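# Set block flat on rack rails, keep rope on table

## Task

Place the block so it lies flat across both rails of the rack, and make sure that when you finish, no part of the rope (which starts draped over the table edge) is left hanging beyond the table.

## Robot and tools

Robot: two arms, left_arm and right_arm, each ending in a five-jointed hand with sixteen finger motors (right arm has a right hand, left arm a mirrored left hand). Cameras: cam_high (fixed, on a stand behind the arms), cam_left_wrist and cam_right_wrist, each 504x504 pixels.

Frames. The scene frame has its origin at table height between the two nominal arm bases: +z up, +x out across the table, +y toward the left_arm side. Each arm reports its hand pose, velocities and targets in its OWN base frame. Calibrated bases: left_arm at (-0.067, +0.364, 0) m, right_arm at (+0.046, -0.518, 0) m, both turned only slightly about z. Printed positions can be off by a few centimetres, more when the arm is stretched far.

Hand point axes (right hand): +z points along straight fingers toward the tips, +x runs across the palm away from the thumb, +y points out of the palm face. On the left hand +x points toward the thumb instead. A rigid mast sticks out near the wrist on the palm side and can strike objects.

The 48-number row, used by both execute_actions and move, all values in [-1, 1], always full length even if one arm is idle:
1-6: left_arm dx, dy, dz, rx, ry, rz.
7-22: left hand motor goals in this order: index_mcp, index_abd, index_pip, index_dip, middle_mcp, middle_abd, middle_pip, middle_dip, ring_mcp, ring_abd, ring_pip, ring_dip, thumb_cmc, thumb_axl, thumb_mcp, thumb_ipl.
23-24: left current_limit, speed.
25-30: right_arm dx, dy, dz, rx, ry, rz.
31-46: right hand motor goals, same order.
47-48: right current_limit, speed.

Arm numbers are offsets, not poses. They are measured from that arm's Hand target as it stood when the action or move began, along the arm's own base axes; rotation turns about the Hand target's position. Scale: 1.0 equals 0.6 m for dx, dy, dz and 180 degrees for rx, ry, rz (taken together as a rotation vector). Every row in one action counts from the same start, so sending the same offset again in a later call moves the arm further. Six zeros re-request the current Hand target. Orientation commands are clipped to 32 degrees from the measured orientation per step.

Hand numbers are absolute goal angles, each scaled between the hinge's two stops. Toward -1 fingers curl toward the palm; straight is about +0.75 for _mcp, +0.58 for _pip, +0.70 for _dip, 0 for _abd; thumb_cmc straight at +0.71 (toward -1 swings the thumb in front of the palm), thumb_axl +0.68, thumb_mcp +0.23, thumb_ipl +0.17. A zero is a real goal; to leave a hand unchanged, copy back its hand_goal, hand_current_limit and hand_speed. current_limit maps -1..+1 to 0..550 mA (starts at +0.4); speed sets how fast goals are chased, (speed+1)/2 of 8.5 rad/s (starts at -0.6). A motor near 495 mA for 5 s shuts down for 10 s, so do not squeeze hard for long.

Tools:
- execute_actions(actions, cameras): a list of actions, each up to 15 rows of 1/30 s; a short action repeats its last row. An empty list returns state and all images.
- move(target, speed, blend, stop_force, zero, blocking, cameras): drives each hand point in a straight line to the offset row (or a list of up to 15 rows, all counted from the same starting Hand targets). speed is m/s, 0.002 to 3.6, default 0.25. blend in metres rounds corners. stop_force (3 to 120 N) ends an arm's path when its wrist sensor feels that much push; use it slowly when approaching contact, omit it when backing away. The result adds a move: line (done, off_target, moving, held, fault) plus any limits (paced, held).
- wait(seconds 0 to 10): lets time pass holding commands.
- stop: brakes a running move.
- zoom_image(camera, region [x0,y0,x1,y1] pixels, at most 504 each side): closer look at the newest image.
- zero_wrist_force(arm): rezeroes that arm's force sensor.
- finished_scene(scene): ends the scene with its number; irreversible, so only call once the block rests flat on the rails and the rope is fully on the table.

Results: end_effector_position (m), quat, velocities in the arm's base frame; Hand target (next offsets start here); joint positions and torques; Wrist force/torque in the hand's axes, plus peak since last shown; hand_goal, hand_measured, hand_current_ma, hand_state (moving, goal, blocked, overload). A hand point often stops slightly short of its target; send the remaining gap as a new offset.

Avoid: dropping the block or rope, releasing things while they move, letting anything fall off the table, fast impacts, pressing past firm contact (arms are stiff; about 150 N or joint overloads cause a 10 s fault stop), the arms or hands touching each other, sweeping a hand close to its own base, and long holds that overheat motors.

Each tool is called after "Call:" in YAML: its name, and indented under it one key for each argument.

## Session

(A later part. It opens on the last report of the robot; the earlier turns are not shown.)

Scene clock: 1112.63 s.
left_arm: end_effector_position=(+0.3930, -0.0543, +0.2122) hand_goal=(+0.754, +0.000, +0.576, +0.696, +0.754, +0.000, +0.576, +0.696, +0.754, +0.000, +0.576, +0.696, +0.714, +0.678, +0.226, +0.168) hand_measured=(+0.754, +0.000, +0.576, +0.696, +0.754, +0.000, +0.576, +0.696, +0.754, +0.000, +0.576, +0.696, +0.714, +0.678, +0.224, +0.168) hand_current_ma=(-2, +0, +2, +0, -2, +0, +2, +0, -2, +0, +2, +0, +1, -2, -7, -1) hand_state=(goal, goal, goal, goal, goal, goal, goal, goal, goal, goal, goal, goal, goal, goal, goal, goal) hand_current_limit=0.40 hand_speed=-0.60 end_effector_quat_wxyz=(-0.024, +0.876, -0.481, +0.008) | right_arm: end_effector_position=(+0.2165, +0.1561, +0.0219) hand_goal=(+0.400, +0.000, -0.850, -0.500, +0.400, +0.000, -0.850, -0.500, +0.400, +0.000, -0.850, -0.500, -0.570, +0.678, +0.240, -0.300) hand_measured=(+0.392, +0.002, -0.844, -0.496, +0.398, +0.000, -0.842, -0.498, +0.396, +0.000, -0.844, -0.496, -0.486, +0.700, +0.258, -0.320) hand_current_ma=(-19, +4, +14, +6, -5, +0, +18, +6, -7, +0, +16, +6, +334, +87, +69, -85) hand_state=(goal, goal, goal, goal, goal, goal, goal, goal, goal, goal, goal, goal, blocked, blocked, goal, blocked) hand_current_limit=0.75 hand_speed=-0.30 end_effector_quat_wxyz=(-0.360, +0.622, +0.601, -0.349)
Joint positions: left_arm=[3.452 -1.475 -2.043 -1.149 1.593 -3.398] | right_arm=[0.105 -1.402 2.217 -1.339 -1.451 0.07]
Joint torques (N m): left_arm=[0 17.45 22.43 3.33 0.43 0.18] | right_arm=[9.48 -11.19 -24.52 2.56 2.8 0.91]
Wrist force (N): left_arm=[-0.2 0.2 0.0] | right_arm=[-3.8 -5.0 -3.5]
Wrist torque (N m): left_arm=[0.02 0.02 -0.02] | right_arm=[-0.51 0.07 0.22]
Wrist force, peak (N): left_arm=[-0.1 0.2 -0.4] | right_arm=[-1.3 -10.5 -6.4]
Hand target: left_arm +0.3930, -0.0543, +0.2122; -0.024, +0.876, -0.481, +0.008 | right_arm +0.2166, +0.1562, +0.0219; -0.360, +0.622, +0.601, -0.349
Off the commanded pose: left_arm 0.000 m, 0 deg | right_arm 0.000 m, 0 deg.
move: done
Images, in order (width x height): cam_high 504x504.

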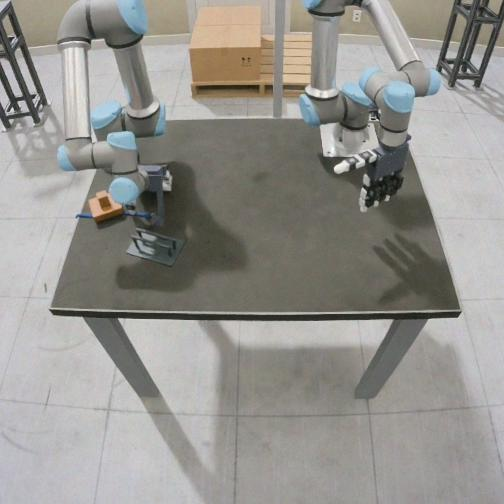

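Call:
move:
  target: [0,0,0,0,0,0,0.754,0,0.576,0.696,0.754,0,0.576,0.696,0.754,0,0.576,0.696,0.714,0.678,0.226,0.168,0.4,-0.6,0.01,0.1,-0.0012,0,0,0,0.4,0,-0.85,-0.5,0.4,0,-0.85,-0.5,0.4,0,-0.85,-0.5,-0.571,0.677,0.24,-0.3,0.75,-0.3]
  speed: 0.04
  cameras: ["cam_high"]

Call:
zoom_image:
  camera: "cam_high"
  region: [70, 170, 170, 270]

Scene clock: 1126.20 s.
left_arm: end_effector_position=(+0.3930, -0.0543, +0.2122) hand_goal=(+0.754, +0.000, +0.576, +0.696, +0.754, +0.000, +0.576, +0.696, +0.754, +0.000, +0.576, +0.696, +0.714, +0.678, +0.226, +0.168) hand_measured=(+0.754, +0.000, +0.576, +0.696, +0.754, +0.000, +0.576, +0.696, +0.754, +0.000, +0.576, +0.696, +0.714, +0.678, +0.224, +0.168) hand_current_ma=(-2, +0, +2, +0, -2, +0, +2, +0, -2, +0, +2, +0, +1, -2, -7, -1) hand_state=(goal, goal, goal, goal, goal, goal, goal, goal, goal, goal, goal, goal, goal, goal, goal, goal) hand_current_limit=0.40 hand_speed=-0.60 end_effector_quat_wxyz=(-0.024, +0.876, -0.481, +0.008) | right_arm: end_effector_position=(+0.2225, +0.2160, +0.0212) hand_goal=(+0.400, +0.000, -0.850, -0.500, +0.400, +0.000, -0.850, -0.500, +0.400, +0.000, -0.850, -0.500, -0.570, +0.678, +0.240, -0.300) hand_measured=(+0.392, +0.002, -0.844, -0.496, +0.398, +0.000, -0.842, -0.498, +0.396, +0.000, -0.844, -0.496, -0.466, +0.708, +0.258, -0.320) hand_current_ma=(-19, +4, +14, +6, -5, +0, +18, +6, -7, +0, +16, +6, +429, +116, +69, -85) hand_state=(goal, goal, goal, goal, goal, goal, goal, goal, goal, goal, goal, goal, blocked, blocked, goal, blocked) hand_current_limit=0.75 hand_speed=-0.30 end_effector_quat_wxyz=(-0.360, +0.622, +0.601, -0.349)
Joint positions: left_arm=[3.452 -1.475 -2.043 -1.149 1.593 -3.398] | right_arm=[0.248 -1.331 2.129 -1.335 -1.328 0.143]
Joint torques (N m): left_arm=[0.08 17.46 22.13 3.33 0.46 0.11] | right_arm=[12.15 -12.43 -25.39 2.24 2.69 0.57]
Wrist force (N): left_arm=[0.1 0.1 -0.2] | right_arm=[-4.1 -6.3 -4.6]
Wrist torque (N m): left_arm=[0.04 -0.02 0.00] | right_arm=[-0.58 0.04 0.34]
Wrist force, peak (N): left_arm=[0.1 0.2 -0.4] | right_arm=[-4.3 -6.7 -4.6]
Hand target: left_arm +0.3930, -0.0543, +0.2122; -0.024, +0.876, -0.481, +0.008 | right_arm +0.2226, +0.2162, +0.0212; -0.360, +0.622, +0.601, -0.349
Off the commanded pose: left_arm 0.000 m, 0 deg | right_arm 0.000 m, 0 deg.
move: done
Images, in order (width x height): cam_high 504x504.

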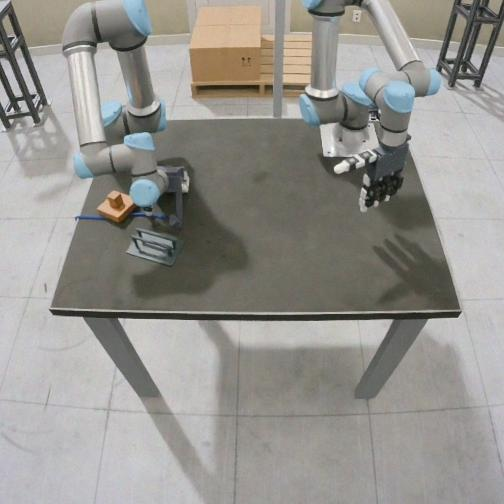

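Scaled by 5.040.

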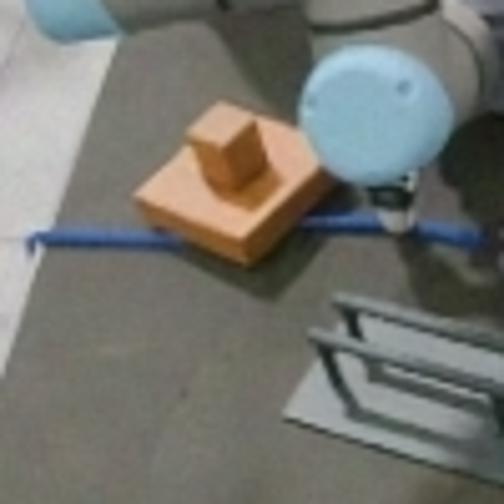

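Call:
move:
  target: [0,0,0,0,0,0,0.754,0,0.576,0.696,0.754,0,0.576,0.696,0.754,0,0.576,0.696,0.714,0.678,0.226,0.168,0.4,-0.6,-0.01,0.1667,-0.0005,0,0,0,0.4,0,-0.85,-0.5,0.4,0,-0.85,-0.5,0.4,0,-0.85,-0.5,-0.571,0.677,0.24,-0.3,0.75,-0.3]
  speed: 0.05
  cameras: ["cam_high"]

Call:
zoom_image:
  camera: "cam_high"
  region: [70, 160, 200, 290]

Scene clock: 1146.17 s.
left_arm: end_effector_position=(+0.3930, -0.0543, +0.2122) hand_goal=(+0.754, +0.000, +0.576, +0.696, +0.754, +0.000, +0.576, +0.696, +0.754, +0.000, +0.576, +0.696, +0.714, +0.678, +0.226, +0.168) hand_measured=(+0.754, +0.000, +0.576, +0.696, +0.754, +0.000, +0.576, +0.696, +0.754, +0.000, +0.576, +0.696, +0.714, +0.678, +0.224, +0.168) hand_current_ma=(-2, +0, +2, +0, -2, +0, +2, +0, -2, +0, +2, +0, +1, -2, -7, -1) hand_state=(goal, goal, goal, goal, goal, goal, goal, goal, goal, goal, goal, goal, goal, goal, goal, goal) hand_current_limit=0.40 hand_speed=-0.60 end_effector_quat_wxyz=(-0.024, +0.876, -0.481, +0.008) | right_arm: end_effector_position=(+0.2166, +0.3160, +0.0209) hand_goal=(+0.400, +0.000, -0.850, -0.500, +0.400, +0.000, -0.850, -0.500, +0.400, +0.000, -0.850, -0.500, -0.570, +0.678, +0.240, -0.300) hand_measured=(+0.392, +0.002, -0.844, -0.496, +0.398, +0.000, -0.842, -0.498, +0.396, +0.000, -0.844, -0.496, -0.454, +0.710, +0.258, -0.320) hand_current_ma=(-19, +4, +14, +6, -5, +0, +18, +6, -7, +0, +16, +6, +481, +129, +70, -85) hand_state=(goal, goal, goal, goal, goal, goal, goal, goal, goal, goal, goal, goal, blocked, blocked, goal, blocked) hand_current_limit=0.75 hand_speed=-0.30 end_effector_quat_wxyz=(-0.360, +0.622, +0.601, -0.349)
Joint positions: left_arm=[3.452 -1.475 -2.043 -1.149 1.593 -3.398] | right_arm=[0.459 -1.224 1.983 -1.335 -1.148 0.261]
Joint torques (N m): left_arm=[1.09 17.6 22.87 3.39 0.33 0.1] | right_arm=[10.43 -15.64 -25.73 1.89 2.92 0.37]
Wrist force (N): left_arm=[0.0 0.1 -0.2] | right_arm=[-4.6 -7.1 -5.1]
Wrist torque (N m): left_arm=[0.04 -0.01 -0.01] | right_arm=[-0.71 0.02 0.38]
Wrist force, peak (N): left_arm=[0.3 0.4 -0.1] | right_arm=[-4.6 -7.3 -5.3]
Hand target: left_arm +0.3930, -0.0543, +0.2122; -0.024, +0.876, -0.481, +0.008 | right_arm +0.2166, +0.3162, +0.0209; -0.360, +0.622, +0.601, -0.349
Off the commanded pose: left_arm 0.000 m, 0 deg | right_arm 0.000 m, 0 deg.
move: done
Images, in order (width x height): cam_high 504x504.

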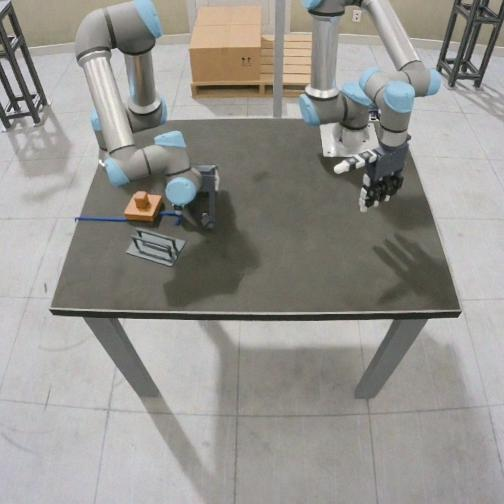

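Scaled by 3.877.

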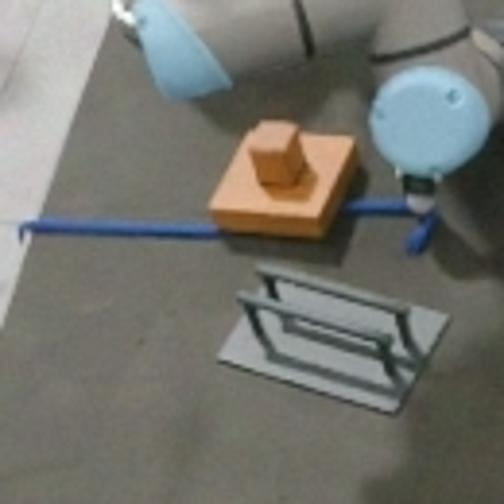

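Call:
move:
  target: [0,0,0,0,0,0,0.754,0,0.576,0.696,0.754,0,0.576,0.696,0.754,0,0.576,0.696,0.714,0.678,0.226,0.168,0.4,-0.6,-0.013,0.2333,0,0,0,0,0.4,0,-0.85,-0.5,0.4,0,-0.85,-0.5,0.4,0,-0.85,-0.5,-0.571,0.677,0.24,-0.3,0.75,-0.3]
  speed: 0.05
  cameras: ["cam_high"]

Call:
zoom_image:
  camera: "cam_high"
  region: [70, 150, 230, 310]

Scene clock: 1160.43 s.
left_arm: end_effector_position=(+0.3930, -0.0543, +0.2122) hand_goal=(+0.754, +0.000, +0.576, +0.696, +0.754, +0.000, +0.576, +0.696, +0.754, +0.000, +0.576, +0.696, +0.714, +0.678, +0.226, +0.168) hand_measured=(+0.754, +0.000, +0.576, +0.696, +0.754, +0.000, +0.576, +0.696, +0.754, +0.000, +0.576, +0.696, +0.714, +0.678, +0.224, +0.168) hand_current_ma=(-2, +0, +2, +0, -2, +0, +2, +0, -2, +0, +2, +0, +1, -2, -7, -1) hand_state=(goal, goal, goal, goal, goal, goal, goal, goal, goal, goal, goal, goal, goal, goal, goal, goal) hand_current_limit=0.40 hand_speed=-0.60 end_effector_quat_wxyz=(-0.024, +0.876, -0.481, +0.008) | right_arm: end_effector_position=(+0.2088, +0.4561, +0.0209) hand_goal=(+0.400, +0.000, -0.850, -0.500, +0.400, +0.000, -0.850, -0.500, +0.400, +0.000, -0.850, -0.500, -0.570, +0.678, +0.240, -0.300) hand_measured=(+0.392, +0.002, -0.844, -0.496, +0.398, +0.000, -0.842, -0.498, +0.396, +0.000, -0.844, -0.496, -0.440, +0.710, +0.258, -0.318) hand_current_ma=(-19, +4, +14, +6, -5, +0, +18, +6, -7, +0, +16, +6, +481, +131, +73, -78) hand_state=(goal, goal, goal, goal, goal, goal, goal, goal, goal, goal, goal, goal, blocked, blocked, goal, goal) hand_current_limit=0.75 hand_speed=-0.30 end_effector_quat_wxyz=(-0.360, +0.622, +0.601, -0.349)
Joint positions: left_arm=[3.452 -1.475 -2.043 -1.149 1.593 -3.398] | right_arm=[0.688 -1.042 1.706 -1.314 -0.961 0.412]
Joint torques (N m): left_arm=[0.11 17.41 22.53 3.36 0.49 0.15] | right_arm=[11.5 -25.56 -27.23 1.03 2.87 0.5]
Wrist force (N): left_arm=[-0.1 0.1 -0.1] | right_arm=[-4.8 -6.8 -4.8]
Wrist torque (N m): left_arm=[0.02 0.01 -0.02] | right_arm=[-0.71 0.06 0.33]
Wrist force, peak (N): left_arm=[0.1 0.4 -0.2] | right_arm=[-4.9 -7.4 -5.3]
Hand target: left_arm +0.3930, -0.0543, +0.2122; -0.024, +0.876, -0.481, +0.008 | right_arm +0.2088, +0.4562, +0.0209; -0.360, +0.622, +0.601, -0.349
Off the commanded pose: left_arm 0.000 m, 0 deg | right_arm 0.000 m, 0 deg.
move: done
Images, in order (width x height): cam_high 504x504.

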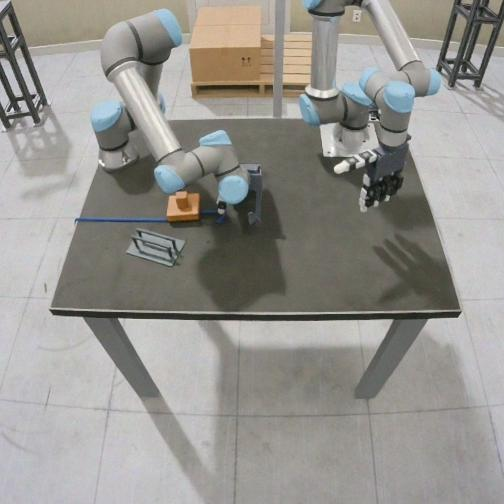

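Scaled by 3.150.

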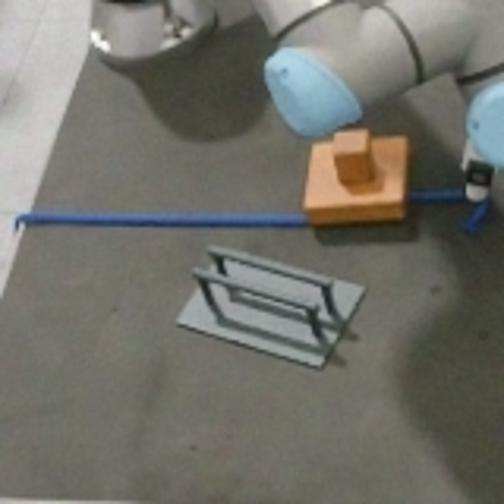

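Call:
move:
  target: [0,0,0,0,0,0,0.754,0,0.576,0.696,0.754,0,0.576,0.696,0.754,0,0.576,0.696,0.714,0.678,0.226,0.168,0.4,-0.6,-0.01,0.2,0,0,0,0,0.4,0,-0.85,-0.5,0.4,0,-0.85,-0.5,0.4,0,-0.85,-0.5,-0.571,0.677,0.24,-0.3,0.75,-0.3]
  speed: 0.05
  cameras: ["cam_high"]

Call:
zoom_image:
  camera: "cam_high"
  region: [60, 150, 280, 310]

Scene clock: 1175.03 s.
left_arm: end_effector_position=(+0.3930, -0.0543, +0.2122) hand_goal=(+0.754, +0.000, +0.576, +0.696, +0.754, +0.000, +0.576, +0.696, +0.754, +0.000, +0.576, +0.696, +0.714, +0.678, +0.226, +0.168) hand_measured=(+0.754, +0.000, +0.576, +0.696, +0.754, +0.000, +0.576, +0.696, +0.754, +0.000, +0.576, +0.696, +0.714, +0.678, +0.224, +0.168) hand_current_ma=(-2, +0, +2, +0, -2, +0, +2, +0, -2, +0, +2, +0, +1, -2, -7, -1) hand_state=(goal, goal, goal, goal, goal, goal, goal, goal, goal, goal, goal, goal, goal, goal, goal, goal) hand_current_limit=0.40 hand_speed=-0.60 end_effector_quat_wxyz=(-0.024, +0.876, -0.481, +0.008) | right_arm: end_effector_position=(+0.2028, +0.5761, +0.0209) hand_goal=(+0.400, +0.000, -0.850, -0.500, +0.400, +0.000, -0.850, -0.500, +0.400, +0.000, -0.850, -0.500, -0.570, +0.678, +0.240, -0.300) hand_measured=(+0.392, +0.002, -0.844, -0.496, +0.398, +0.000, -0.842, -0.498, +0.396, +0.000, -0.844, -0.496, -0.424, +0.710, +0.258, -0.318) hand_current_ma=(-19, +4, +14, +6, -5, +0, +18, +6, -7, +0, +16, +6, +481, +131, +74, -73) hand_state=(goal, goal, goal, goal, goal, goal, goal, goal, goal, goal, goal, goal, blocked, blocked, goal, goal) hand_current_limit=0.75 hand_speed=-0.30 end_effector_quat_wxyz=(-0.360, +0.622, +0.601, -0.349)
Joint positions: left_arm=[3.452 -1.475 -2.043 -1.149 1.593 -3.398] | right_arm=[0.832 -0.857 1.392 -1.259 -0.849 0.529]
Joint torques (N m): left_arm=[0.41 17.31 22.56 3.51 0.47 0.11] | right_arm=[10.99 -30.71 -28.91 1.04 3.17 0.75]
Wrist force (N): left_arm=[-0.2 0.1 -0.1] | right_arm=[-4.4 -6.6 -4.8]
Wrist torque (N m): left_arm=[0.02 0.02 -0.02] | right_arm=[-0.66 0.01 0.40]
Wrist force, peak (N): left_arm=[0.3 0.3 -0.1] | right_arm=[-5.1 -7.2 -5.5]
Hand target: left_arm +0.3930, -0.0543, +0.2122; -0.024, +0.876, -0.481, +0.008 | right_arm +0.2028, +0.5762, +0.0209; -0.360, +0.622, +0.601, -0.349
Off the commanded pose: left_arm 0.000 m, 0 deg | right_arm 0.000 m, 0 deg.
move: done
Images, in order (width x height): cam_high 504x504.

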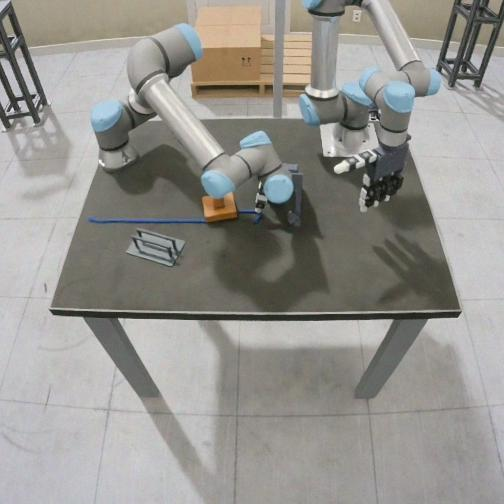

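Scaled by 2.291.

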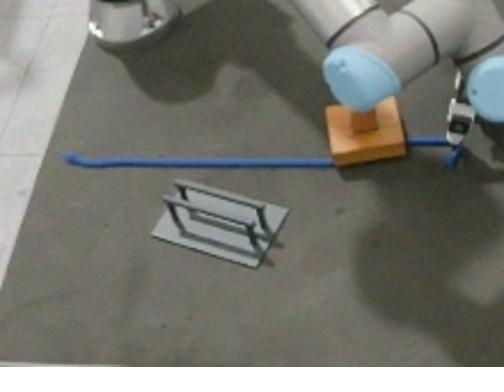

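Call:
move:
  target: [0,0,0,0,0,0,0.754,0,0.576,0.696,0.754,0,0.576,0.696,0.754,0,0.576,0.696,0.714,0.678,0.226,0.168,0.4,-0.6,-0.003,0.075,0,0,0,0,0.4,0,-0.85,-0.5,0.4,0,-0.85,-0.5,0.4,0,-0.85,-0.5,-0.571,0.677,0.24,-0.3,0.75,-0.3]
  speed: 0.05
  cameras: ["cam_high"]

Call:
zoom_image:
  camera: "cam_high"
  region: [200, 150, 300, 250]

Scene clock: 1192.53 s.
left_arm: end_effector_position=(+0.3930, -0.0543, +0.2122) hand_goal=(+0.754, +0.000, +0.576, +0.696, +0.754, +0.000, +0.576, +0.696, +0.754, +0.000, +0.576, +0.696, +0.714, +0.678, +0.226, +0.168) hand_measured=(+0.754, +0.000, +0.576, +0.696, +0.754, +0.000, +0.576, +0.696, +0.754, +0.000, +0.576, +0.696, +0.714, +0.678, +0.224, +0.168) hand_current_ma=(-2, +0, +2, +0, -2, +0, +2, +0, -2, +0, +2, +0, +1, -2, -7, -1) hand_state=(goal, goal, goal, goal, goal, goal, goal, goal, goal, goal, goal, goal, goal, goal, goal, goal) hand_current_limit=0.40 hand_speed=-0.60 end_effector_quat_wxyz=(-0.024, +0.876, -0.481, +0.008) | right_arm: end_effector_position=(+0.2010, +0.6211, +0.0209) hand_goal=(+0.400, +0.000, -0.850, -0.500, +0.400, +0.000, -0.850, -0.500, +0.400, +0.000, -0.850, -0.500, -0.570, +0.678, +0.240, -0.300) hand_measured=(+0.392, +0.002, -0.844, -0.496, +0.398, +0.000, -0.842, -0.498, +0.396, +0.000, -0.844, -0.496, -0.412, +0.710, +0.258, -0.318) hand_current_ma=(-19, +4, +14, +6, -5, +0, +18, +6, -7, +0, +16, +6, +481, +131, +74, -73) hand_state=(goal, goal, goal, goal, goal, goal, goal, goal, goal, goal, goal, goal, blocked, blocked, goal, goal) hand_current_limit=0.75 hand_speed=-0.30 end_effector_quat_wxyz=(-0.360, +0.622, +0.601, -0.349)
Joint positions: left_arm=[3.452 -1.475 -2.043 -1.149 1.593 -3.398] | right_arm=[0.876 -0.777 1.25 -1.223 -0.816 0.569]
Joint torques (N m): left_arm=[0.58 17.52 22.28 3.42 0.44 0.12] | right_arm=[10 -36.47 -27.38 0.71 2.92 0.37]
Wrist force (N): left_arm=[0.0 -0.1 -0.1] | right_arm=[-4.4 -7.0 -4.5]
Wrist torque (N m): left_arm=[0.00 0.00 0.00] | right_arm=[-0.68 0.03 0.36]
Wrist force, peak (N): left_arm=[0.2 0.0 -0.4] | right_arm=[-4.7 -6.9 -5.3]
Hand target: left_arm +0.3930, -0.0543, +0.2122; -0.024, +0.876, -0.481, +0.008 | right_arm +0.2010, +0.6212, +0.0209; -0.360, +0.622, +0.601, -0.349
Off the commanded pose: left_arm 0.000 m, 0 deg | right_arm 0.000 m, 0 deg.
move: done
Images, in order (width x height): cam_high 504x504.

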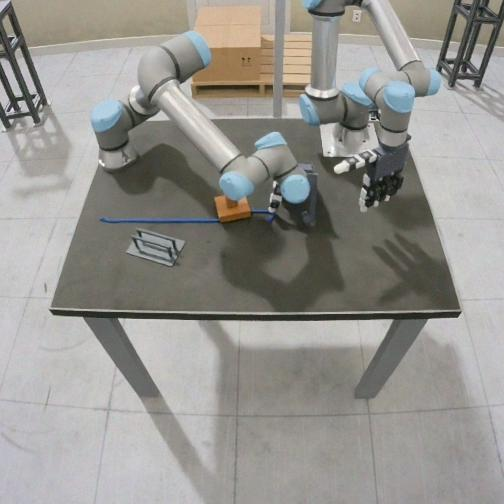

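Scaled by 5.040.

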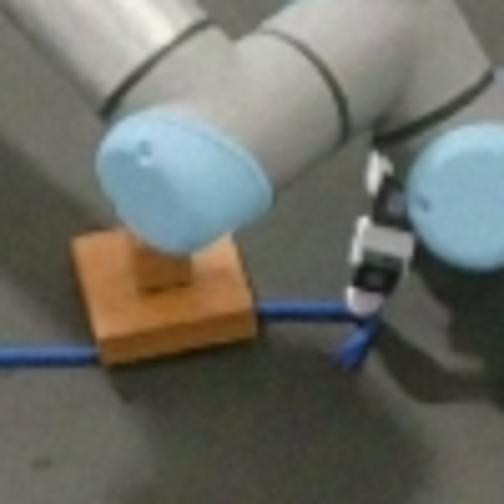

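Call:
move:
  target:
    - [0,0,0,0,0,0,0.754,0,0.576,0.696,0.754,0,0.576,0.696,0.754,0,0.576,0.696,0.714,0.678,0.226,0.168,0.4,-0.6,0,0,0.165,0,0,0,0.4,0,-0.85,-0.5,0.4,0,-0.85,-0.5,0.4,0,-0.85,-0.5,-0.571,0.677,0.24,-0.3,0.6,-0.6]
    - [0,0,0,0,0,0,0.754,0,0.576,0.696,0.754,0,0.576,0.696,0.754,0,0.576,0.696,0.714,0.678,0.226,0.168,0.4,-0.6,0.1238,-0.3942,0.232,-0.0451,0.0351,0.6037,0.25,-0.1,-0.3,0.188,0.25,0.1,-0.3,0.188,-0.204,0,-0.75,-0.4,-0.656,0.678,0.282,0.168,0.6,-0.6]
  speed: [0.1,0.4]
  cameras: ["cam_high"]

Call:
zoom_image:
  camera: "cam_high"
  region: [190, 140, 290, 240]

Scene clock: 1249.90 s.
left_arm: end_effector_position=(+0.3930, -0.0543, +0.2122) hand_goal=(+0.754, +0.000, +0.576, +0.696, +0.754, +0.000, +0.576, +0.696, +0.754, +0.000, +0.576, +0.696, +0.714, +0.678, +0.226, +0.168) hand_measured=(+0.754, +0.000, +0.576, +0.696, +0.754, +0.000, +0.576, +0.696, +0.754, +0.000, +0.576, +0.696, +0.714, +0.678, +0.224, +0.168) hand_current_ma=(-2, +0, +2, +0, -2, +0, +2, +0, -2, +0, +2, +0, +1, -2, -7, -1) hand_state=(goal, goal, goal, goal, goal, goal, goal, goal, goal, goal, goal, goal, goal, goal, goal, goal) hand_current_limit=0.40 hand_speed=-0.60 end_effector_quat_wxyz=(-0.024, +0.876, -0.481, +0.008) | right_arm: end_effector_position=(+0.2752, +0.3846, +0.1601) hand_goal=(+0.250, -0.100, -0.300, +0.188, +0.250, +0.100, -0.300, +0.188, -0.204, +0.000, -0.750, -0.400, -0.656, +0.678, +0.282, +0.168) hand_measured=(+0.248, -0.096, -0.302, +0.186, +0.248, +0.096, -0.302, +0.186, -0.200, +0.000, -0.750, -0.402, -0.652, +0.680, +0.278, +0.164) hand_current_ma=(-2, +6, -2, -5, -2, -7, -3, -4, +11, +0, -1, -5, +6, +6, -14, -9) hand_state=(goal, goal, goal, goal, goal, goal, goal, goal, goal, goal, goal, goal, goal, goal, goal, goal) hand_current_limit=0.60 hand_speed=-0.60 end_effector_quat_wxyz=(+0.083, -0.122, +0.815, -0.560)
Joint positions: left_arm=[3.452 -1.475 -2.043 -1.149 1.593 -3.398] | right_arm=[0.996 -1.185 1.575 -0.927 -2.366 -0.403]
Joint torques (N m): left_arm=[0.46 16.93 22.84 3.49 0.42 0.11] | right_arm=[-10.9 -42.91 -5.81 -2.99 -2.31 -1.6]
Wrist force (N): left_arm=[0.1 0.0 0.0] | right_arm=[-0.2 2.5 -0.4]
Wrist torque (N m): left_arm=[0.01 -0.01 0.00] | right_arm=[0.17 -0.05 0.14]
Wrist force, peak (N): left_arm=[0.1 0.4 -0.1] | right_arm=[-4.7 -7.1 -4.4]
Hand target: left_arm +0.3930, -0.0543, +0.2122; -0.024, +0.876, -0.481, +0.008 | right_arm +0.2752, +0.3846, +0.1601; +0.083, -0.122, +0.815, -0.560
Off the commanded pose: left_arm 0.000 m, 0 deg | right_arm 0.000 m, 0 deg.
move: done
Images, in order (width x height): cam_high 504x504.

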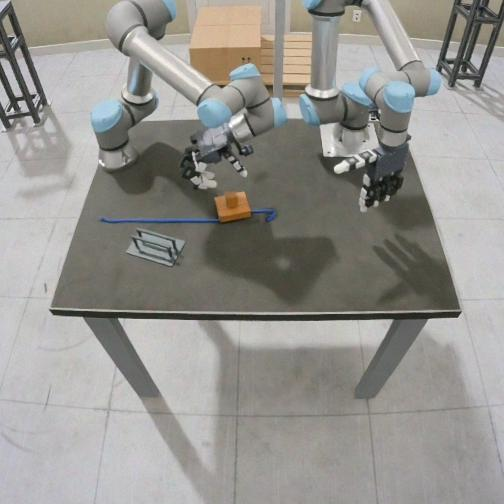

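Scaled by 5.040.

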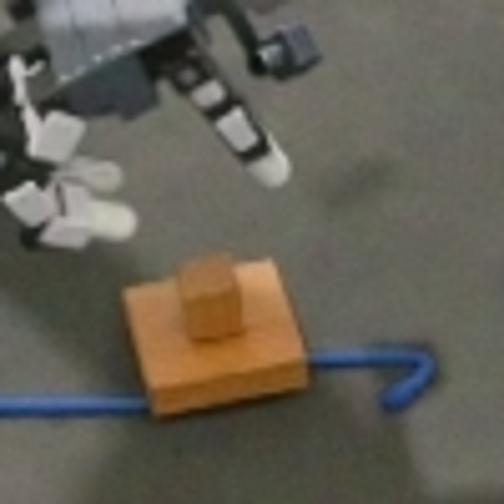

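Call:
move:
  target:
    - [0,0,0,0,0,0,0.754,0,0.576,0.696,0.754,0,0.576,0.696,0.754,0,0.576,0.696,0.714,0.678,0.226,0.168,0.4,-0.6,0.02,0.0062,-0.05,0,0,0,0.25,-0.1,-0.3,0.188,0.25,0.1,-0.3,0.188,-0.204,0,-0.75,-0.4,-0.656,0.678,0.282,0.168,0.6,-0.85]
    - [0,0,0,0,0,0,0.754,0,0.576,0.696,0.754,0,0.576,0.696,0.754,0,0.576,0.696,0.714,0.678,0.226,0.168,0.4,-0.6,0.02,0.0062,-0.11,0,0,0,0.25,-0.1,-0.3,0.188,0.25,0.1,-0.3,0.188,-0.204,0,-0.75,-0.4,-0.656,0.678,0.282,0.168,0.6,-0.85]
  speed: [0.1,0.05]
  blend: [0.01,0]
  cameras: ["cam_high"]

Call:
zoom_image:
  camera: "cam_high"
  region: [190, 150, 270, 230]

Scene clock: 1287.40 s.
left_arm: end_effector_position=(+0.3930, -0.0543, +0.2122) hand_goal=(+0.754, +0.000, +0.576, +0.696, +0.754, +0.000, +0.576, +0.696, +0.754, +0.000, +0.576, +0.696, +0.714, +0.678, +0.226, +0.168) hand_measured=(+0.754, +0.000, +0.576, +0.696, +0.754, +0.000, +0.576, +0.696, +0.754, +0.000, +0.576, +0.696, +0.714, +0.678, +0.224, +0.168) hand_current_ma=(-2, +0, +2, +0, -2, +0, +2, +0, -2, +0, +2, +0, +1, -2, -7, -1) hand_state=(goal, goal, goal, goal, goal, goal, goal, goal, goal, goal, goal, goal, goal, goal, goal, goal) hand_current_limit=0.40 hand_speed=-0.60 end_effector_quat_wxyz=(-0.024, +0.876, -0.481, +0.008) | right_arm: end_effector_position=(+0.2872, +0.3884, +0.0942) hand_goal=(+0.250, -0.100, -0.300, +0.188, +0.250, +0.100, -0.300, +0.188, -0.204, +0.000, -0.750, -0.400, -0.656, +0.678, +0.282, +0.168) hand_measured=(+0.248, -0.096, -0.302, +0.186, +0.248, +0.096, -0.302, +0.186, -0.200, +0.000, -0.750, -0.402, -0.652, +0.680, +0.278, +0.164) hand_current_ma=(-2, +6, -2, -5, -2, -7, -3, -4, +11, +0, -1, -5, +6, +6, -14, -9) hand_state=(goal, goal, goal, goal, goal, goal, goal, goal, goal, goal, goal, goal, goal, goal, goal, goal) hand_current_limit=0.60 hand_speed=-0.85 end_effector_quat_wxyz=(+0.083, -0.122, +0.815, -0.560)
Joint positions: left_arm=[3.452 -1.475 -2.043 -1.149 1.593 -3.398] | right_arm=[0.982 -1.1 1.636 -1.08 -2.378 -0.413]
Joint torques (N m): left_arm=[0.84 17.25 21.92 3.44 0.53 0.24] | right_arm=[-11.73 -29.44 -5.57 -2.73 -2.33 -1.57]
Wrist force (N): left_arm=[0.0 0.2 -0.2] | right_arm=[-0.3 2.3 -0.1]
Wrist torque (N m): left_arm=[0.05 0.00 -0.01] | right_arm=[0.12 -0.06 0.12]
Wrist force, peak (N): left_arm=[0.2 0.3 -0.2] | right_arm=[-0.5 3.0 -0.1]
Hand target: left_arm +0.3930, -0.0543, +0.2122; -0.024, +0.876, -0.481, +0.008 | right_arm +0.2872, +0.3884, +0.0941; +0.083, -0.122, +0.815, -0.560
Off the commanded pose: left_arm 0.000 m, 0 deg | right_arm 0.000 m, 0 deg.
move: done
Images, in order (width x height): cam_high 504x504.

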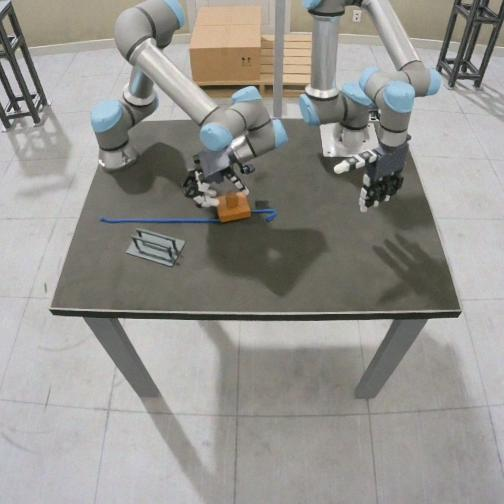

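Scaled by 6.300.

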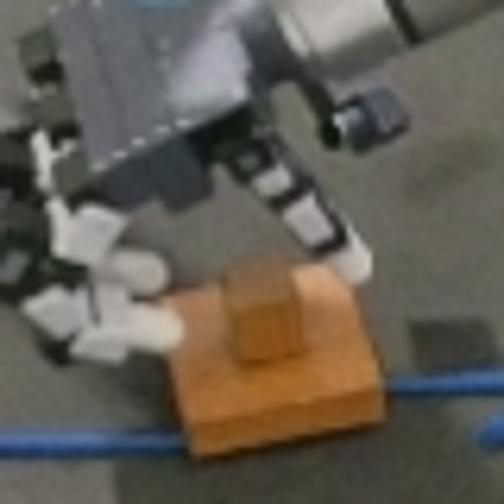

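Call:
move:
  target: [0,0,0,0,0,0,0.754,0,0.576,0.696,0.754,0,0.576,0.696,0.754,0,0.576,0.696,0.714,0.678,0.226,0.168,0.4,-0.6,0,0,-0.042,0,0,0,0.25,-0.1,-0.3,0.188,0.25,0.1,-0.3,0.188,-0.204,0,-0.75,-0.4,-0.656,0.678,0.282,0.168,0.6,-0.85]
  speed: 0.02
  stop_force: 4

Call:
move:
  target: [0,0,0,0,0,0,0.754,0,0.576,0.696,0.754,0,0.576,0.696,0.754,0,0.576,0.696,0.714,0.678,0.226,0.168,0.4,-0.6,0,0,0,0,0,0,-0.15,-0.1,-0.153,0.333,-0.15,0.1,-0.153,0.333,-0.204,0,-0.75,-0.4,-0.656,0.678,0.05,0.11,0.6,-0.85]
  speed: 0.05
  cameras: ["cam_high"]

Call:
zoom_image:
  camera: "cam_high"
  region: [190, 150, 270, 230]

Scene clock: 1306.80 s.
left_arm: end_effector_position=(+0.3930, -0.0543, +0.2122) hand_goal=(+0.754, +0.000, +0.576, +0.696, +0.754, +0.000, +0.576, +0.696, +0.754, +0.000, +0.576, +0.696, +0.714, +0.678, +0.226, +0.168) hand_measured=(+0.754, +0.000, +0.576, +0.696, +0.754, +0.000, +0.576, +0.696, +0.754, +0.000, +0.576, +0.696, +0.714, +0.678, +0.224, +0.168) hand_current_ma=(-2, +0, +2, +0, -2, +0, +2, +0, -2, +0, +2, +0, +1, -2, -7, -1) hand_state=(goal, goal, goal, goal, goal, goal, goal, goal, goal, goal, goal, goal, goal, goal, goal, goal) hand_current_limit=0.40 hand_speed=-0.60 end_effector_quat_wxyz=(-0.024, +0.876, -0.481, +0.008) | right_arm: end_effector_position=(+0.2872, +0.3884, +0.0689) hand_goal=(+0.250, -0.100, -0.300, +0.188, +0.250, +0.100, -0.300, +0.188, -0.204, +0.000, -0.750, -0.400, -0.656, +0.678, +0.282, +0.168) hand_measured=(+0.248, -0.096, -0.302, +0.186, +0.248, +0.096, -0.302, +0.186, -0.200, +0.000, -0.750, -0.402, -0.652, +0.680, +0.278, +0.164) hand_current_ma=(-2, +6, -2, -5, -2, -7, -3, -4, +11, +0, -1, -5, +6, +6, -14, -9) hand_state=(goal, goal, goal, goal, goal, goal, goal, goal, goal, goal, goal, goal, goal, goal, goal, goal) hand_current_limit=0.60 hand_speed=-0.85 end_effector_quat_wxyz=(+0.083, -0.122, +0.815, -0.560)
Joint positions: left_arm=[3.452 -1.475 -2.043 -1.149 1.593 -3.398] | right_arm=[0.982 -1.068 1.662 -1.137 -2.378 -0.413]
Joint torques (N m): left_arm=[0.72 17.7 22.03 3.51 0.46 0.09] | right_arm=[-8.77 -28.85 -4.84 -2.85 -0.89 -1.73]
Wrist force (N): left_arm=[0.0 0.2 0.1] | right_arm=[-0.5 2.0 -0.1]
Wrist torque (N m): left_arm=[0.02 0.00 -0.01] | right_arm=[0.08 -0.03 0.09]
Wrist force, peak (N): left_arm=[0.0 0.3 -0.4] | right_arm=[-0.7 2.6 -0.2]
Hand target: left_arm +0.3930, -0.0543, +0.2122; -0.024, +0.876, -0.481, +0.008 | right_arm +0.2872, +0.3884, +0.0689; +0.083, -0.122, +0.815, -0.560
Off the commanded pose: left_arm 0.000 m, 0 deg | right_arm 0.000 m, 0 deg.
move: done

Scene clock: 1308.03 s.
left_arm: end_effector_position=(+0.3930, -0.0543, +0.2122) hand_goal=(+0.754, +0.000, +0.576, +0.696, +0.754, +0.000, +0.576, +0.696, +0.754, +0.000, +0.576, +0.696, +0.714, +0.678, +0.226, +0.168) hand_measured=(+0.754, +0.000, +0.576, +0.696, +0.754, +0.000, +0.576, +0.696, +0.754, +0.000, +0.576, +0.696, +0.714, +0.678, +0.224, +0.168) hand_current_ma=(-2, +0, +2, +0, -2, +0, +2, +0, -2, +0, +2, +0, +1, -2, -7, -1) hand_state=(goal, goal, goal, goal, goal, goal, goal, goal, goal, goal, goal, goal, goal, goal, goal, goal) hand_current_limit=0.40 hand_speed=-0.60 end_effector_quat_wxyz=(-0.024, +0.876, -0.481, +0.008) | right_arm: end_effector_position=(+0.2872, +0.3884, +0.0689) hand_goal=(-0.150, -0.100, -0.152, +0.334, -0.150, +0.100, -0.152, +0.334, -0.204, +0.000, -0.750, -0.400, -0.656, +0.678, +0.050, +0.110) hand_measured=(-0.116, -0.080, -0.132, +0.340, -0.004, +0.084, -0.124, +0.340, -0.200, +0.000, -0.750, -0.402, -0.654, +0.674, +0.120, +0.128) hand_current_ma=(+121, +47, +58, +15, +440, -40, +88, +14, +11, +0, -1, -5, +4, -10, +353, +76) hand_state=(blocked, goal, blocked, goal, blocked, goal, blocked, goal, goal, goal, goal, goal, goal, goal, blocked, goal) hand_current_limit=0.60 hand_speed=-0.85 end_effector_quat_wxyz=(+0.083, -0.122, +0.815, -0.560)
Joint positions: left_arm=[3.452 -1.475 -2.043 -1.149 1.593 -3.398] | right_arm=[0.982 -1.068 1.662 -1.137 -2.378 -0.413]
Joint torques (N m): left_arm=[0.67 17.97 22.24 3.46 0.43 0.12] | right_arm=[-7.87 -27.88 -4.2 -1.46 -1.2 -1.6]
Wrist force (N): left_arm=[0.1 0.1 -0.2] | right_arm=[-0.4 0.5 -1.4]
Wrist torque (N m): left_arm=[0.03 -0.01 0.00] | right_arm=[0.08 -0.08 0.09]
Wrist force, peak (N): left_arm=[0.0 0.1 -0.4] | right_arm=[-0.8 -3.1 -0.6]
Hand target: left_arm +0.3930, -0.0543, +0.2122; -0.024, +0.876, -0.481, +0.008 | right_arm +0.2872, +0.3884, +0.0689; +0.083, -0.122, +0.815, -0.560
Off the commanded pose: left_arm 0.000 m, 0 deg | right_arm 0.000 m, 0 deg.
move: done
Images, in order (width x height): cam_high 504x504.

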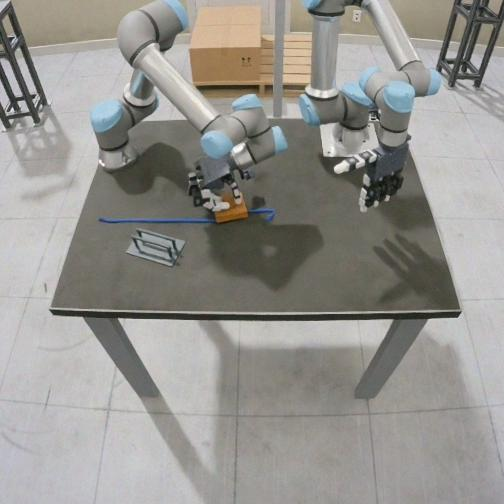

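Scaled by 6.300.

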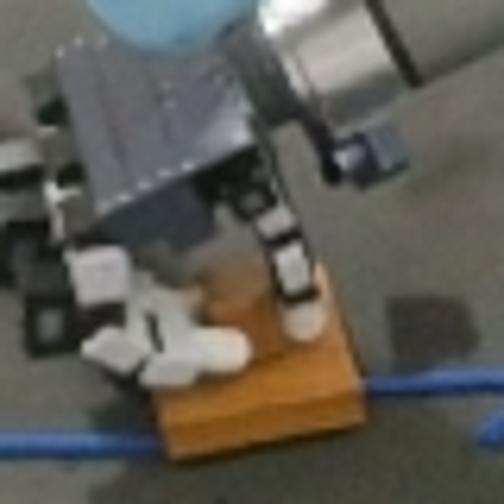

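Call:
move:
  target:
    - [0,0,0,0,0,0,0.754,0,0.576,0.696,0.754,0,0.576,0.696,0.754,0,0.576,0.696,0.714,0.678,0.226,0.168,0.4,-0.6,0,0,0,0,0,0,0.2,-0.1,-0.3,0.188,0.2,0.1,-0.3,0.188,-0.204,0,-0.75,-0.4,-0.656,0.678,0.282,0.168,0.6,-0.8]
    - [0,0,0,0,0,0,0.754,0,0.576,0.696,0.754,0,0.576,0.696,0.754,0,0.576,0.696,0.714,0.678,0.226,0.168,0.4,-0.6,-0.0145,-0.004,0,0,0,0,0.2,-0.1,-0.3,0.188,0.2,0.1,-0.3,0.188,-0.204,0,-0.75,-0.4,-0.656,0.678,0.282,0.168,0.6,-0.8]
    - [0,0,0,0,0,0,0.754,0,0.576,0.696,0.754,0,0.576,0.696,0.754,0,0.576,0.696,0.714,0.678,0.226,0.168,0.4,-0.6,-0.0145,-0.004,0,0,0,0,-0.13,-0.1,-0.153,0.333,-0.13,0.1,-0.153,0.333,-0.204,0,-0.75,-0.4,-0.656,0.678,0.05,0.11,0.6,-0.85]
  speed: 0.05
  cameras: ["cam_high"]

Call:
zoom_image:
  camera: "cam_high"
  region: [190, 150, 270, 230]

Scene clock: 1331.60 s.
left_arm: end_effector_position=(+0.3930, -0.0543, +0.2122) hand_goal=(+0.754, +0.000, +0.576, +0.696, +0.754, +0.000, +0.576, +0.696, +0.754, +0.000, +0.576, +0.696, +0.714, +0.678, +0.226, +0.168) hand_measured=(+0.754, +0.000, +0.576, +0.696, +0.754, +0.000, +0.576, +0.696, +0.754, +0.000, +0.576, +0.696, +0.714, +0.678, +0.224, +0.168) hand_current_ma=(-2, +0, +2, +0, -2, +0, +2, +0, -2, +0, +2, +0, +1, -2, -7, -1) hand_state=(goal, goal, goal, goal, goal, goal, goal, goal, goal, goal, goal, goal, goal, goal, goal, goal) hand_current_limit=0.40 hand_speed=-0.60 end_effector_quat_wxyz=(-0.024, +0.876, -0.481, +0.008) | right_arm: end_effector_position=(+0.2785, +0.3860, +0.0689) hand_goal=(-0.130, -0.100, -0.152, +0.334, -0.130, +0.100, -0.152, +0.334, -0.204, +0.000, -0.750, -0.400, -0.656, +0.678, +0.050, +0.110) hand_measured=(-0.062, -0.078, -0.138, +0.338, -0.022, +0.078, -0.132, +0.334, -0.200, +0.000, -0.750, -0.402, -0.650, +0.674, +0.132, +0.128) hand_current_ma=(+273, +54, +41, +11, +439, -55, +57, +0, +11, +0, -1, -5, +13, -10, +422, +75) hand_state=(blocked, blocked, goal, goal, blocked, blocked, goal, goal, goal, goal, goal, goal, goal, goal, blocked, goal) hand_current_limit=0.60 hand_speed=-0.85 end_effector_quat_wxyz=(+0.083, -0.122, +0.815, -0.560)
Joint positions: left_arm=[3.452 -1.475 -2.043 -1.149 1.593 -3.398] | right_arm=[0.993 -1.078 1.677 -1.137 -2.369 -0.405]
Joint torques (N m): left_arm=[0.55 17.67 22.45 3.5 0.48 0.25] | right_arm=[8.56 -43.22 -3.79 2.25 0.71 1.47]
Wrist force (N): left_arm=[0.2 0.2 -0.2] | right_arm=[-0.8 -1.0 -0.4]
Wrist torque (N m): left_arm=[0.04 -0.02 0.01] | right_arm=[0.04 -0.03 -0.10]
Wrist force, peak (N): left_arm=[0.1 0.3 -0.3] | right_arm=[-0.2 2.8 0.2]
Hand target: left_arm +0.3930, -0.0543, +0.2122; -0.024, +0.876, -0.481, +0.008 | right_arm +0.2785, +0.3860, +0.0689; +0.083, -0.122, +0.815, -0.560
Off the commanded pose: left_arm 0.000 m, 0 deg | right_arm 0.000 m, 0 deg.
move: done
Images, in order (width x height): cam_high 504x504.

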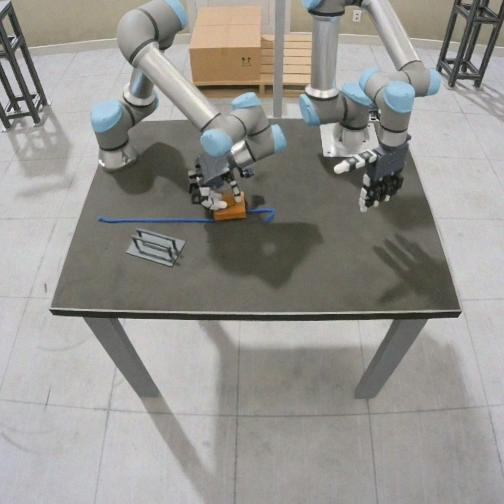

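Scaled by 6.300.

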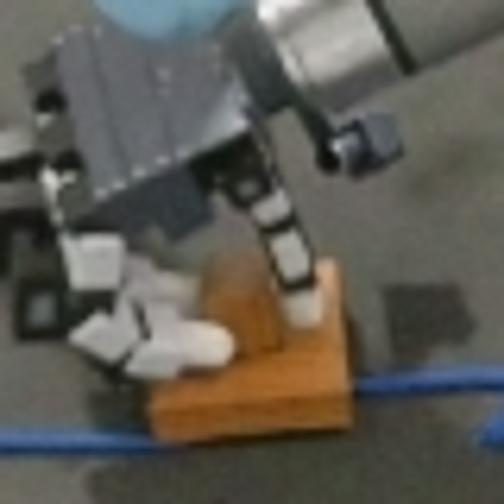

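Call:
move:
  target: [0,0,0,0,0,0,0.754,0,0.576,0.696,0.754,0,0.576,0.696,0.754,0,0.576,0.696,0.714,0.678,0.226,0.168,0.4,-0.6,0,0,0.1333,0,0,0,-0.15,-0.1,-0.153,0.333,-0.15,0.1,-0.153,0.333,-0.204,0,-0.75,-0.4,-0.656,0.678,0.05,0.11,0.65,-0.85]
  speed: 0.06
  cameras: ["cam_high"]

Call:
zoom_image:
  camera: "cam_high"
  region: [190, 140, 270, 220]

Scene clock: 1344.80 s.
left_arm: end_effector_position=(+0.3930, -0.0543, +0.2122) hand_goal=(+0.754, +0.000, +0.576, +0.696, +0.754, +0.000, +0.576, +0.696, +0.754, +0.000, +0.576, +0.696, +0.714, +0.678, +0.226, +0.168) hand_measured=(+0.754, +0.000, +0.576, +0.696, +0.754, +0.000, +0.576, +0.696, +0.754, +0.000, +0.576, +0.696, +0.714, +0.678, +0.224, +0.168) hand_current_ma=(-2, +0, +2, +0, -2, +0, +2, +0, -2, +0, +2, +0, +1, -2, -7, -1) hand_state=(goal, goal, goal, goal, goal, goal, goal, goal, goal, goal, goal, goal, goal, goal, goal, goal) hand_current_limit=0.40 hand_speed=-0.60 end_effector_quat_wxyz=(-0.024, +0.876, -0.481, +0.008) | right_arm: end_effector_position=(+0.2785, +0.3860, +0.1488) hand_goal=(-0.150, -0.100, -0.152, +0.334, -0.150, +0.100, -0.152, +0.334, -0.204, +0.000, -0.750, -0.400, -0.656, +0.678, +0.050, +0.110) hand_measured=(-0.130, -0.082, -0.138, +0.340, -0.044, +0.076, -0.108, +0.350, -0.200, +0.000, -0.750, -0.402, -0.644, +0.674, +0.118, +0.128) hand_current_ma=(+63, +44, +41, +12, +454, -63, +149, +47, +11, +0, -1, -5, +35, -9, +340, +76) hand_state=(blocked, goal, goal, goal, blocked, blocked, blocked, goal, goal, goal, goal, goal, goal, goal, blocked, goal) hand_current_limit=0.65 hand_speed=-0.85 end_effector_quat_wxyz=(+0.084, -0.122, +0.815, -0.560)
Joint positions: left_arm=[3.452 -1.475 -2.043 -1.149 1.593 -3.398] | right_arm=[0.993 -1.17 1.584 -0.953 -2.369 -0.405]
Joint torques (N m): left_arm=[0.09 17.71 22.64 3.52 0.42 0.2] | right_arm=[-8.41 -44.12 -31.67 2.46 -0.13 1.33]
Wrist force (N): left_arm=[0.1 0.1 -0.1] | right_arm=[-0.2 5.0 0.1]
Wrist torque (N m): left_arm=[0.02 -0.01 0.00] | right_arm=[0.43 -0.05 0.02]
Wrist force, peak (N): left_arm=[0.2 0.5 -0.2] | right_arm=[-0.2 5.0 0.1]
Hand target: left_arm +0.3930, -0.0543, +0.2122; -0.024, +0.876, -0.481, +0.008 | right_arm +0.2785, +0.3860, +0.1489; +0.083, -0.122, +0.815, -0.560
Off the commanded pose: left_arm 0.000 m, 0 deg | right_arm 0.000 m, 0 deg.
move: done
Images, in order (width x height): cam_high 504x504.

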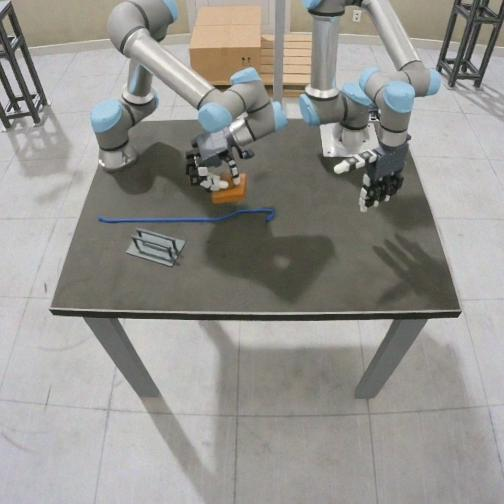

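Scaled by 6.300.

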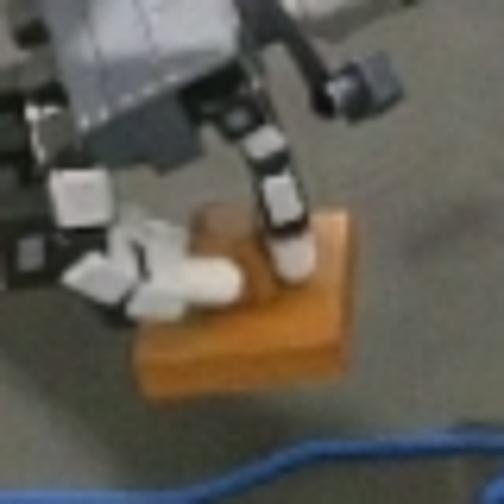

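Call:
move:
  target:
    - [0,0,0,0,0,0,0.754,0,0.576,0.696,0.754,0,0.576,0.696,0.754,0,0.576,0.696,0.714,0.678,0.226,0.168,0.4,-0.6,-0.0262,0.0043,0.052,-0.0633,-0.01,-0.0886,-0.15,-0.1,-0.153,0.333,-0.15,0.1,-0.153,0.333,-0.204,0,-0.75,-0.4,-0.656,0.678,0.05,0.11,0.65,-0.85]
    - [0,0,0,0,0,0,0.754,0,0.576,0.696,0.754,0,0.576,0.696,0.754,0,0.576,0.696,0.714,0.678,0.226,0.168,0.4,-0.6,0.2645,-0.3638,0.052,-0.0633,-0.01,-0.0886,-0.15,-0.1,-0.153,0.333,-0.15,0.1,-0.153,0.333,-0.204,0,-0.75,-0.4,-0.656,0.678,0.05,0.11,0.65,-0.85]
  speed: [0.1,0.15]
  cameras: ["cam_high"]

Call:
zoom_image:
  camera: "cam_high"
  region: [110, 190, 200, 280]

Scene clock: 1396.97 s.
left_arm: end_effector_position=(+0.3930, -0.0543, +0.2122) hand_goal=(+0.754, +0.000, +0.576, +0.696, +0.754, +0.000, +0.576, +0.696, +0.754, +0.000, +0.576, +0.696, +0.714, +0.678, +0.226, +0.168) hand_measured=(+0.754, +0.000, +0.576, +0.696, +0.754, +0.000, +0.576, +0.696, +0.754, +0.000, +0.576, +0.696, +0.714, +0.678, +0.224, +0.168) hand_current_ma=(-2, +0, +2, +0, -2, +0, +2, +0, -2, +0, +2, +0, +1, -2, -7, -1) hand_state=(goal, goal, goal, goal, goal, goal, goal, goal, goal, goal, goal, goal, goal, goal, goal, goal) hand_current_limit=0.40 hand_speed=-0.60 end_effector_quat_wxyz=(-0.024, +0.876, -0.481, +0.008) | right_arm: end_effector_position=(+0.4372, +0.1678, +0.1801) hand_goal=(-0.150, -0.100, -0.152, +0.334, -0.150, +0.100, -0.152, +0.334, -0.204, +0.000, -0.750, -0.400, -0.656, +0.678, +0.050, +0.110) hand_measured=(-0.132, -0.082, -0.138, +0.340, -0.046, +0.076, -0.106, +0.352, -0.202, +0.000, -0.750, -0.402, -0.644, +0.674, +0.118, +0.128) hand_current_ma=(+54, +44, +41, +12, +444, -63, +156, +50, +4, +0, -1, -5, +35, -9, +340, +76) hand_state=(goal, goal, goal, goal, blocked, blocked, blocked, goal, goal, goal, goal, goal, goal, goal, blocked, goal) hand_current_limit=0.65 hand_speed=-0.85 end_effector_quat_wxyz=(+0.005, -0.007, +0.763, -0.646)
Joint positions: left_arm=[3.452 -1.475 -2.043 -1.149 1.593 -3.398] | right_arm=[0.506 -1.202 1.631 -0.771 -2.628 -0.301]
Joint torques (N m): left_arm=[0.29 17.35 22.58 3.48 0.53 0.1] | right_arm=[-11.9 -42.2 -5.45 -2.47 -2.47 -1.57]
Wrist force (N): left_arm=[0.1 0.1 -0.1] | right_arm=[0.0 5.0 -0.4]
Wrist torque (N m): left_arm=[0.02 -0.02 0.01] | right_arm=[0.33 -0.08 0.17]
Wrist force, peak (N): left_arm=[0.3 0.2 -0.4] | right_arm=[0.3 5.6 -1.0]
Hand target: left_arm +0.3930, -0.0543, +0.2122; -0.024, +0.876, -0.481, +0.008 | right_arm +0.4372, +0.1677, +0.1801; +0.005, -0.007, +0.763, -0.646
Off the commanded pose: left_arm 0.000 m, 0 deg | right_arm 0.000 m, 0 deg.
move: done
Images, in order (width x height): cam_high 504x504.

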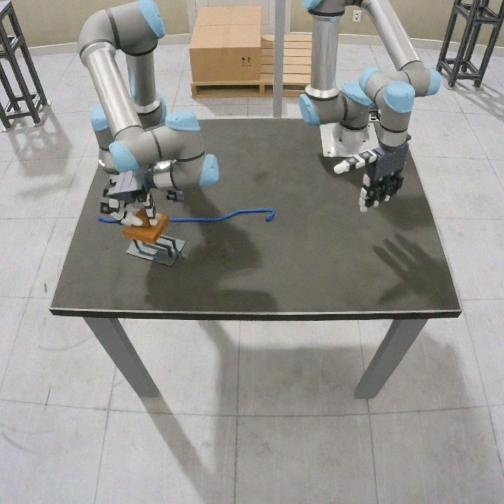

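Scaled by 5.600.

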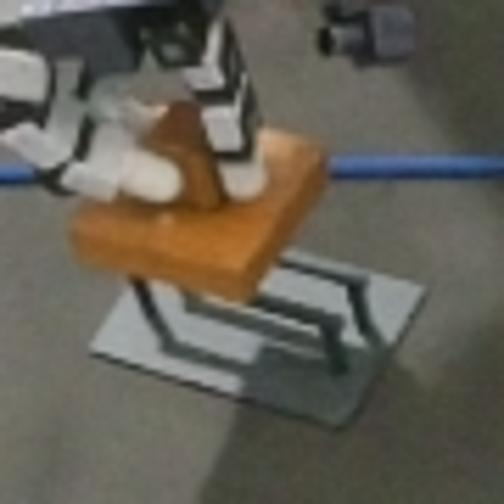

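Call:
move:
  target: [0,0,0,0,0,0,0.754,0,0.576,0.696,0.754,0,0.576,0.696,0.754,0,0.576,0.696,0.714,0.678,0.226,0.168,0.4,-0.6,-0.0133,0.0083,-0.0583,0,0,0,-0.15,-0.1,-0.153,0.333,-0.15,0.1,-0.153,0.333,-0.204,0,-0.75,-0.4,-0.656,0.678,0.05,0.11,0.65,-0.85]
  speed: 0.06
  cameras: ["cam_high"]

Call:
zoom_image:
  camera: "cam_high"
  region: [110, 200, 190, 280]

Scene clock: 1443.07 s.
left_arm: end_effector_position=(+0.3930, -0.0543, +0.2122) hand_goal=(+0.754, +0.000, +0.576, +0.696, +0.754, +0.000, +0.576, +0.696, +0.754, +0.000, +0.576, +0.696, +0.714, +0.678, +0.226, +0.168) hand_measured=(+0.754, +0.000, +0.576, +0.696, +0.754, +0.000, +0.576, +0.696, +0.754, +0.000, +0.576, +0.696, +0.714, +0.678, +0.224, +0.168) hand_current_ma=(-2, +0, +2, +0, -2, +0, +2, +0, -2, +0, +2, +0, +1, -2, -7, -1) hand_state=(goal, goal, goal, goal, goal, goal, goal, goal, goal, goal, goal, goal, goal, goal, goal, goal) hand_current_limit=0.40 hand_speed=-0.60 end_effector_quat_wxyz=(-0.024, +0.876, -0.481, +0.008) | right_arm: end_effector_position=(+0.4293, +0.1726, +0.1452) hand_goal=(-0.150, -0.100, -0.152, +0.334, -0.150, +0.100, -0.152, +0.334, -0.204, +0.000, -0.750, -0.400, -0.656, +0.678, +0.050, +0.110) hand_measured=(-0.132, -0.082, -0.138, +0.340, -0.046, +0.076, -0.106, +0.352, -0.202, +0.000, -0.750, -0.402, -0.644, +0.674, +0.118, +0.128) hand_current_ma=(+54, +44, +41, +12, +443, -63, +156, +50, +4, +0, -1, -5, +35, -9, +340, +76) hand_state=(goal, goal, goal, goal, blocked, blocked, blocked, goal, goal, goal, goal, goal, goal, goal, blocked, goal) hand_current_limit=0.65 hand_speed=-0.85 end_effector_quat_wxyz=(+0.005, -0.007, +0.763, -0.646)
Joint positions: left_arm=[3.452 -1.475 -2.043 -1.149 1.593 -3.398] | right_arm=[0.521 -1.168 1.681 -0.846 -2.614 -0.291]
Joint torques (N m): left_arm=[0.85 17.61 22.58 3.49 0.52 0.26] | right_arm=[9.04 -26.03 -5.97 -2.49 1 1.29]
Wrist force (N): left_arm=[-0.1 0.0 -0.2] | right_arm=[-0.5 4.9 -0.3]
Wrist torque (N m): left_arm=[0.02 0.01 -0.01] | right_arm=[0.31 0.01 -0.05]
Wrist force, peak (N): left_arm=[0.2 0.2 -0.4] | right_arm=[-0.3 5.6 -0.4]
Hand target: left_arm +0.3930, -0.0543, +0.2122; -0.024, +0.876, -0.481, +0.008 | right_arm +0.4293, +0.1727, +0.1451; +0.005, -0.007, +0.763, -0.646
Off the commanded pose: left_arm 0.000 m, 0 deg | right_arm 0.000 m, 0 deg.
move: done
Images, in order (width x height): cam_high 504x504.

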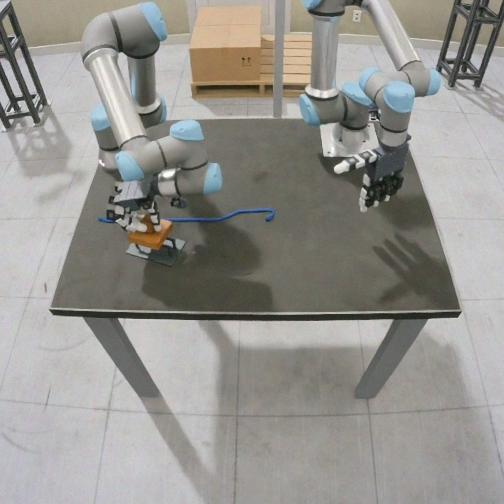

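Scaled by 6.300.

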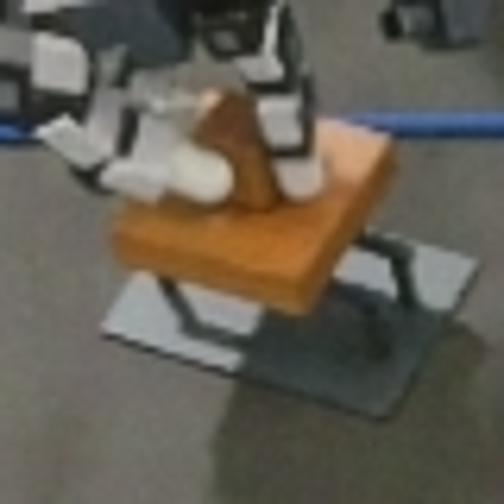

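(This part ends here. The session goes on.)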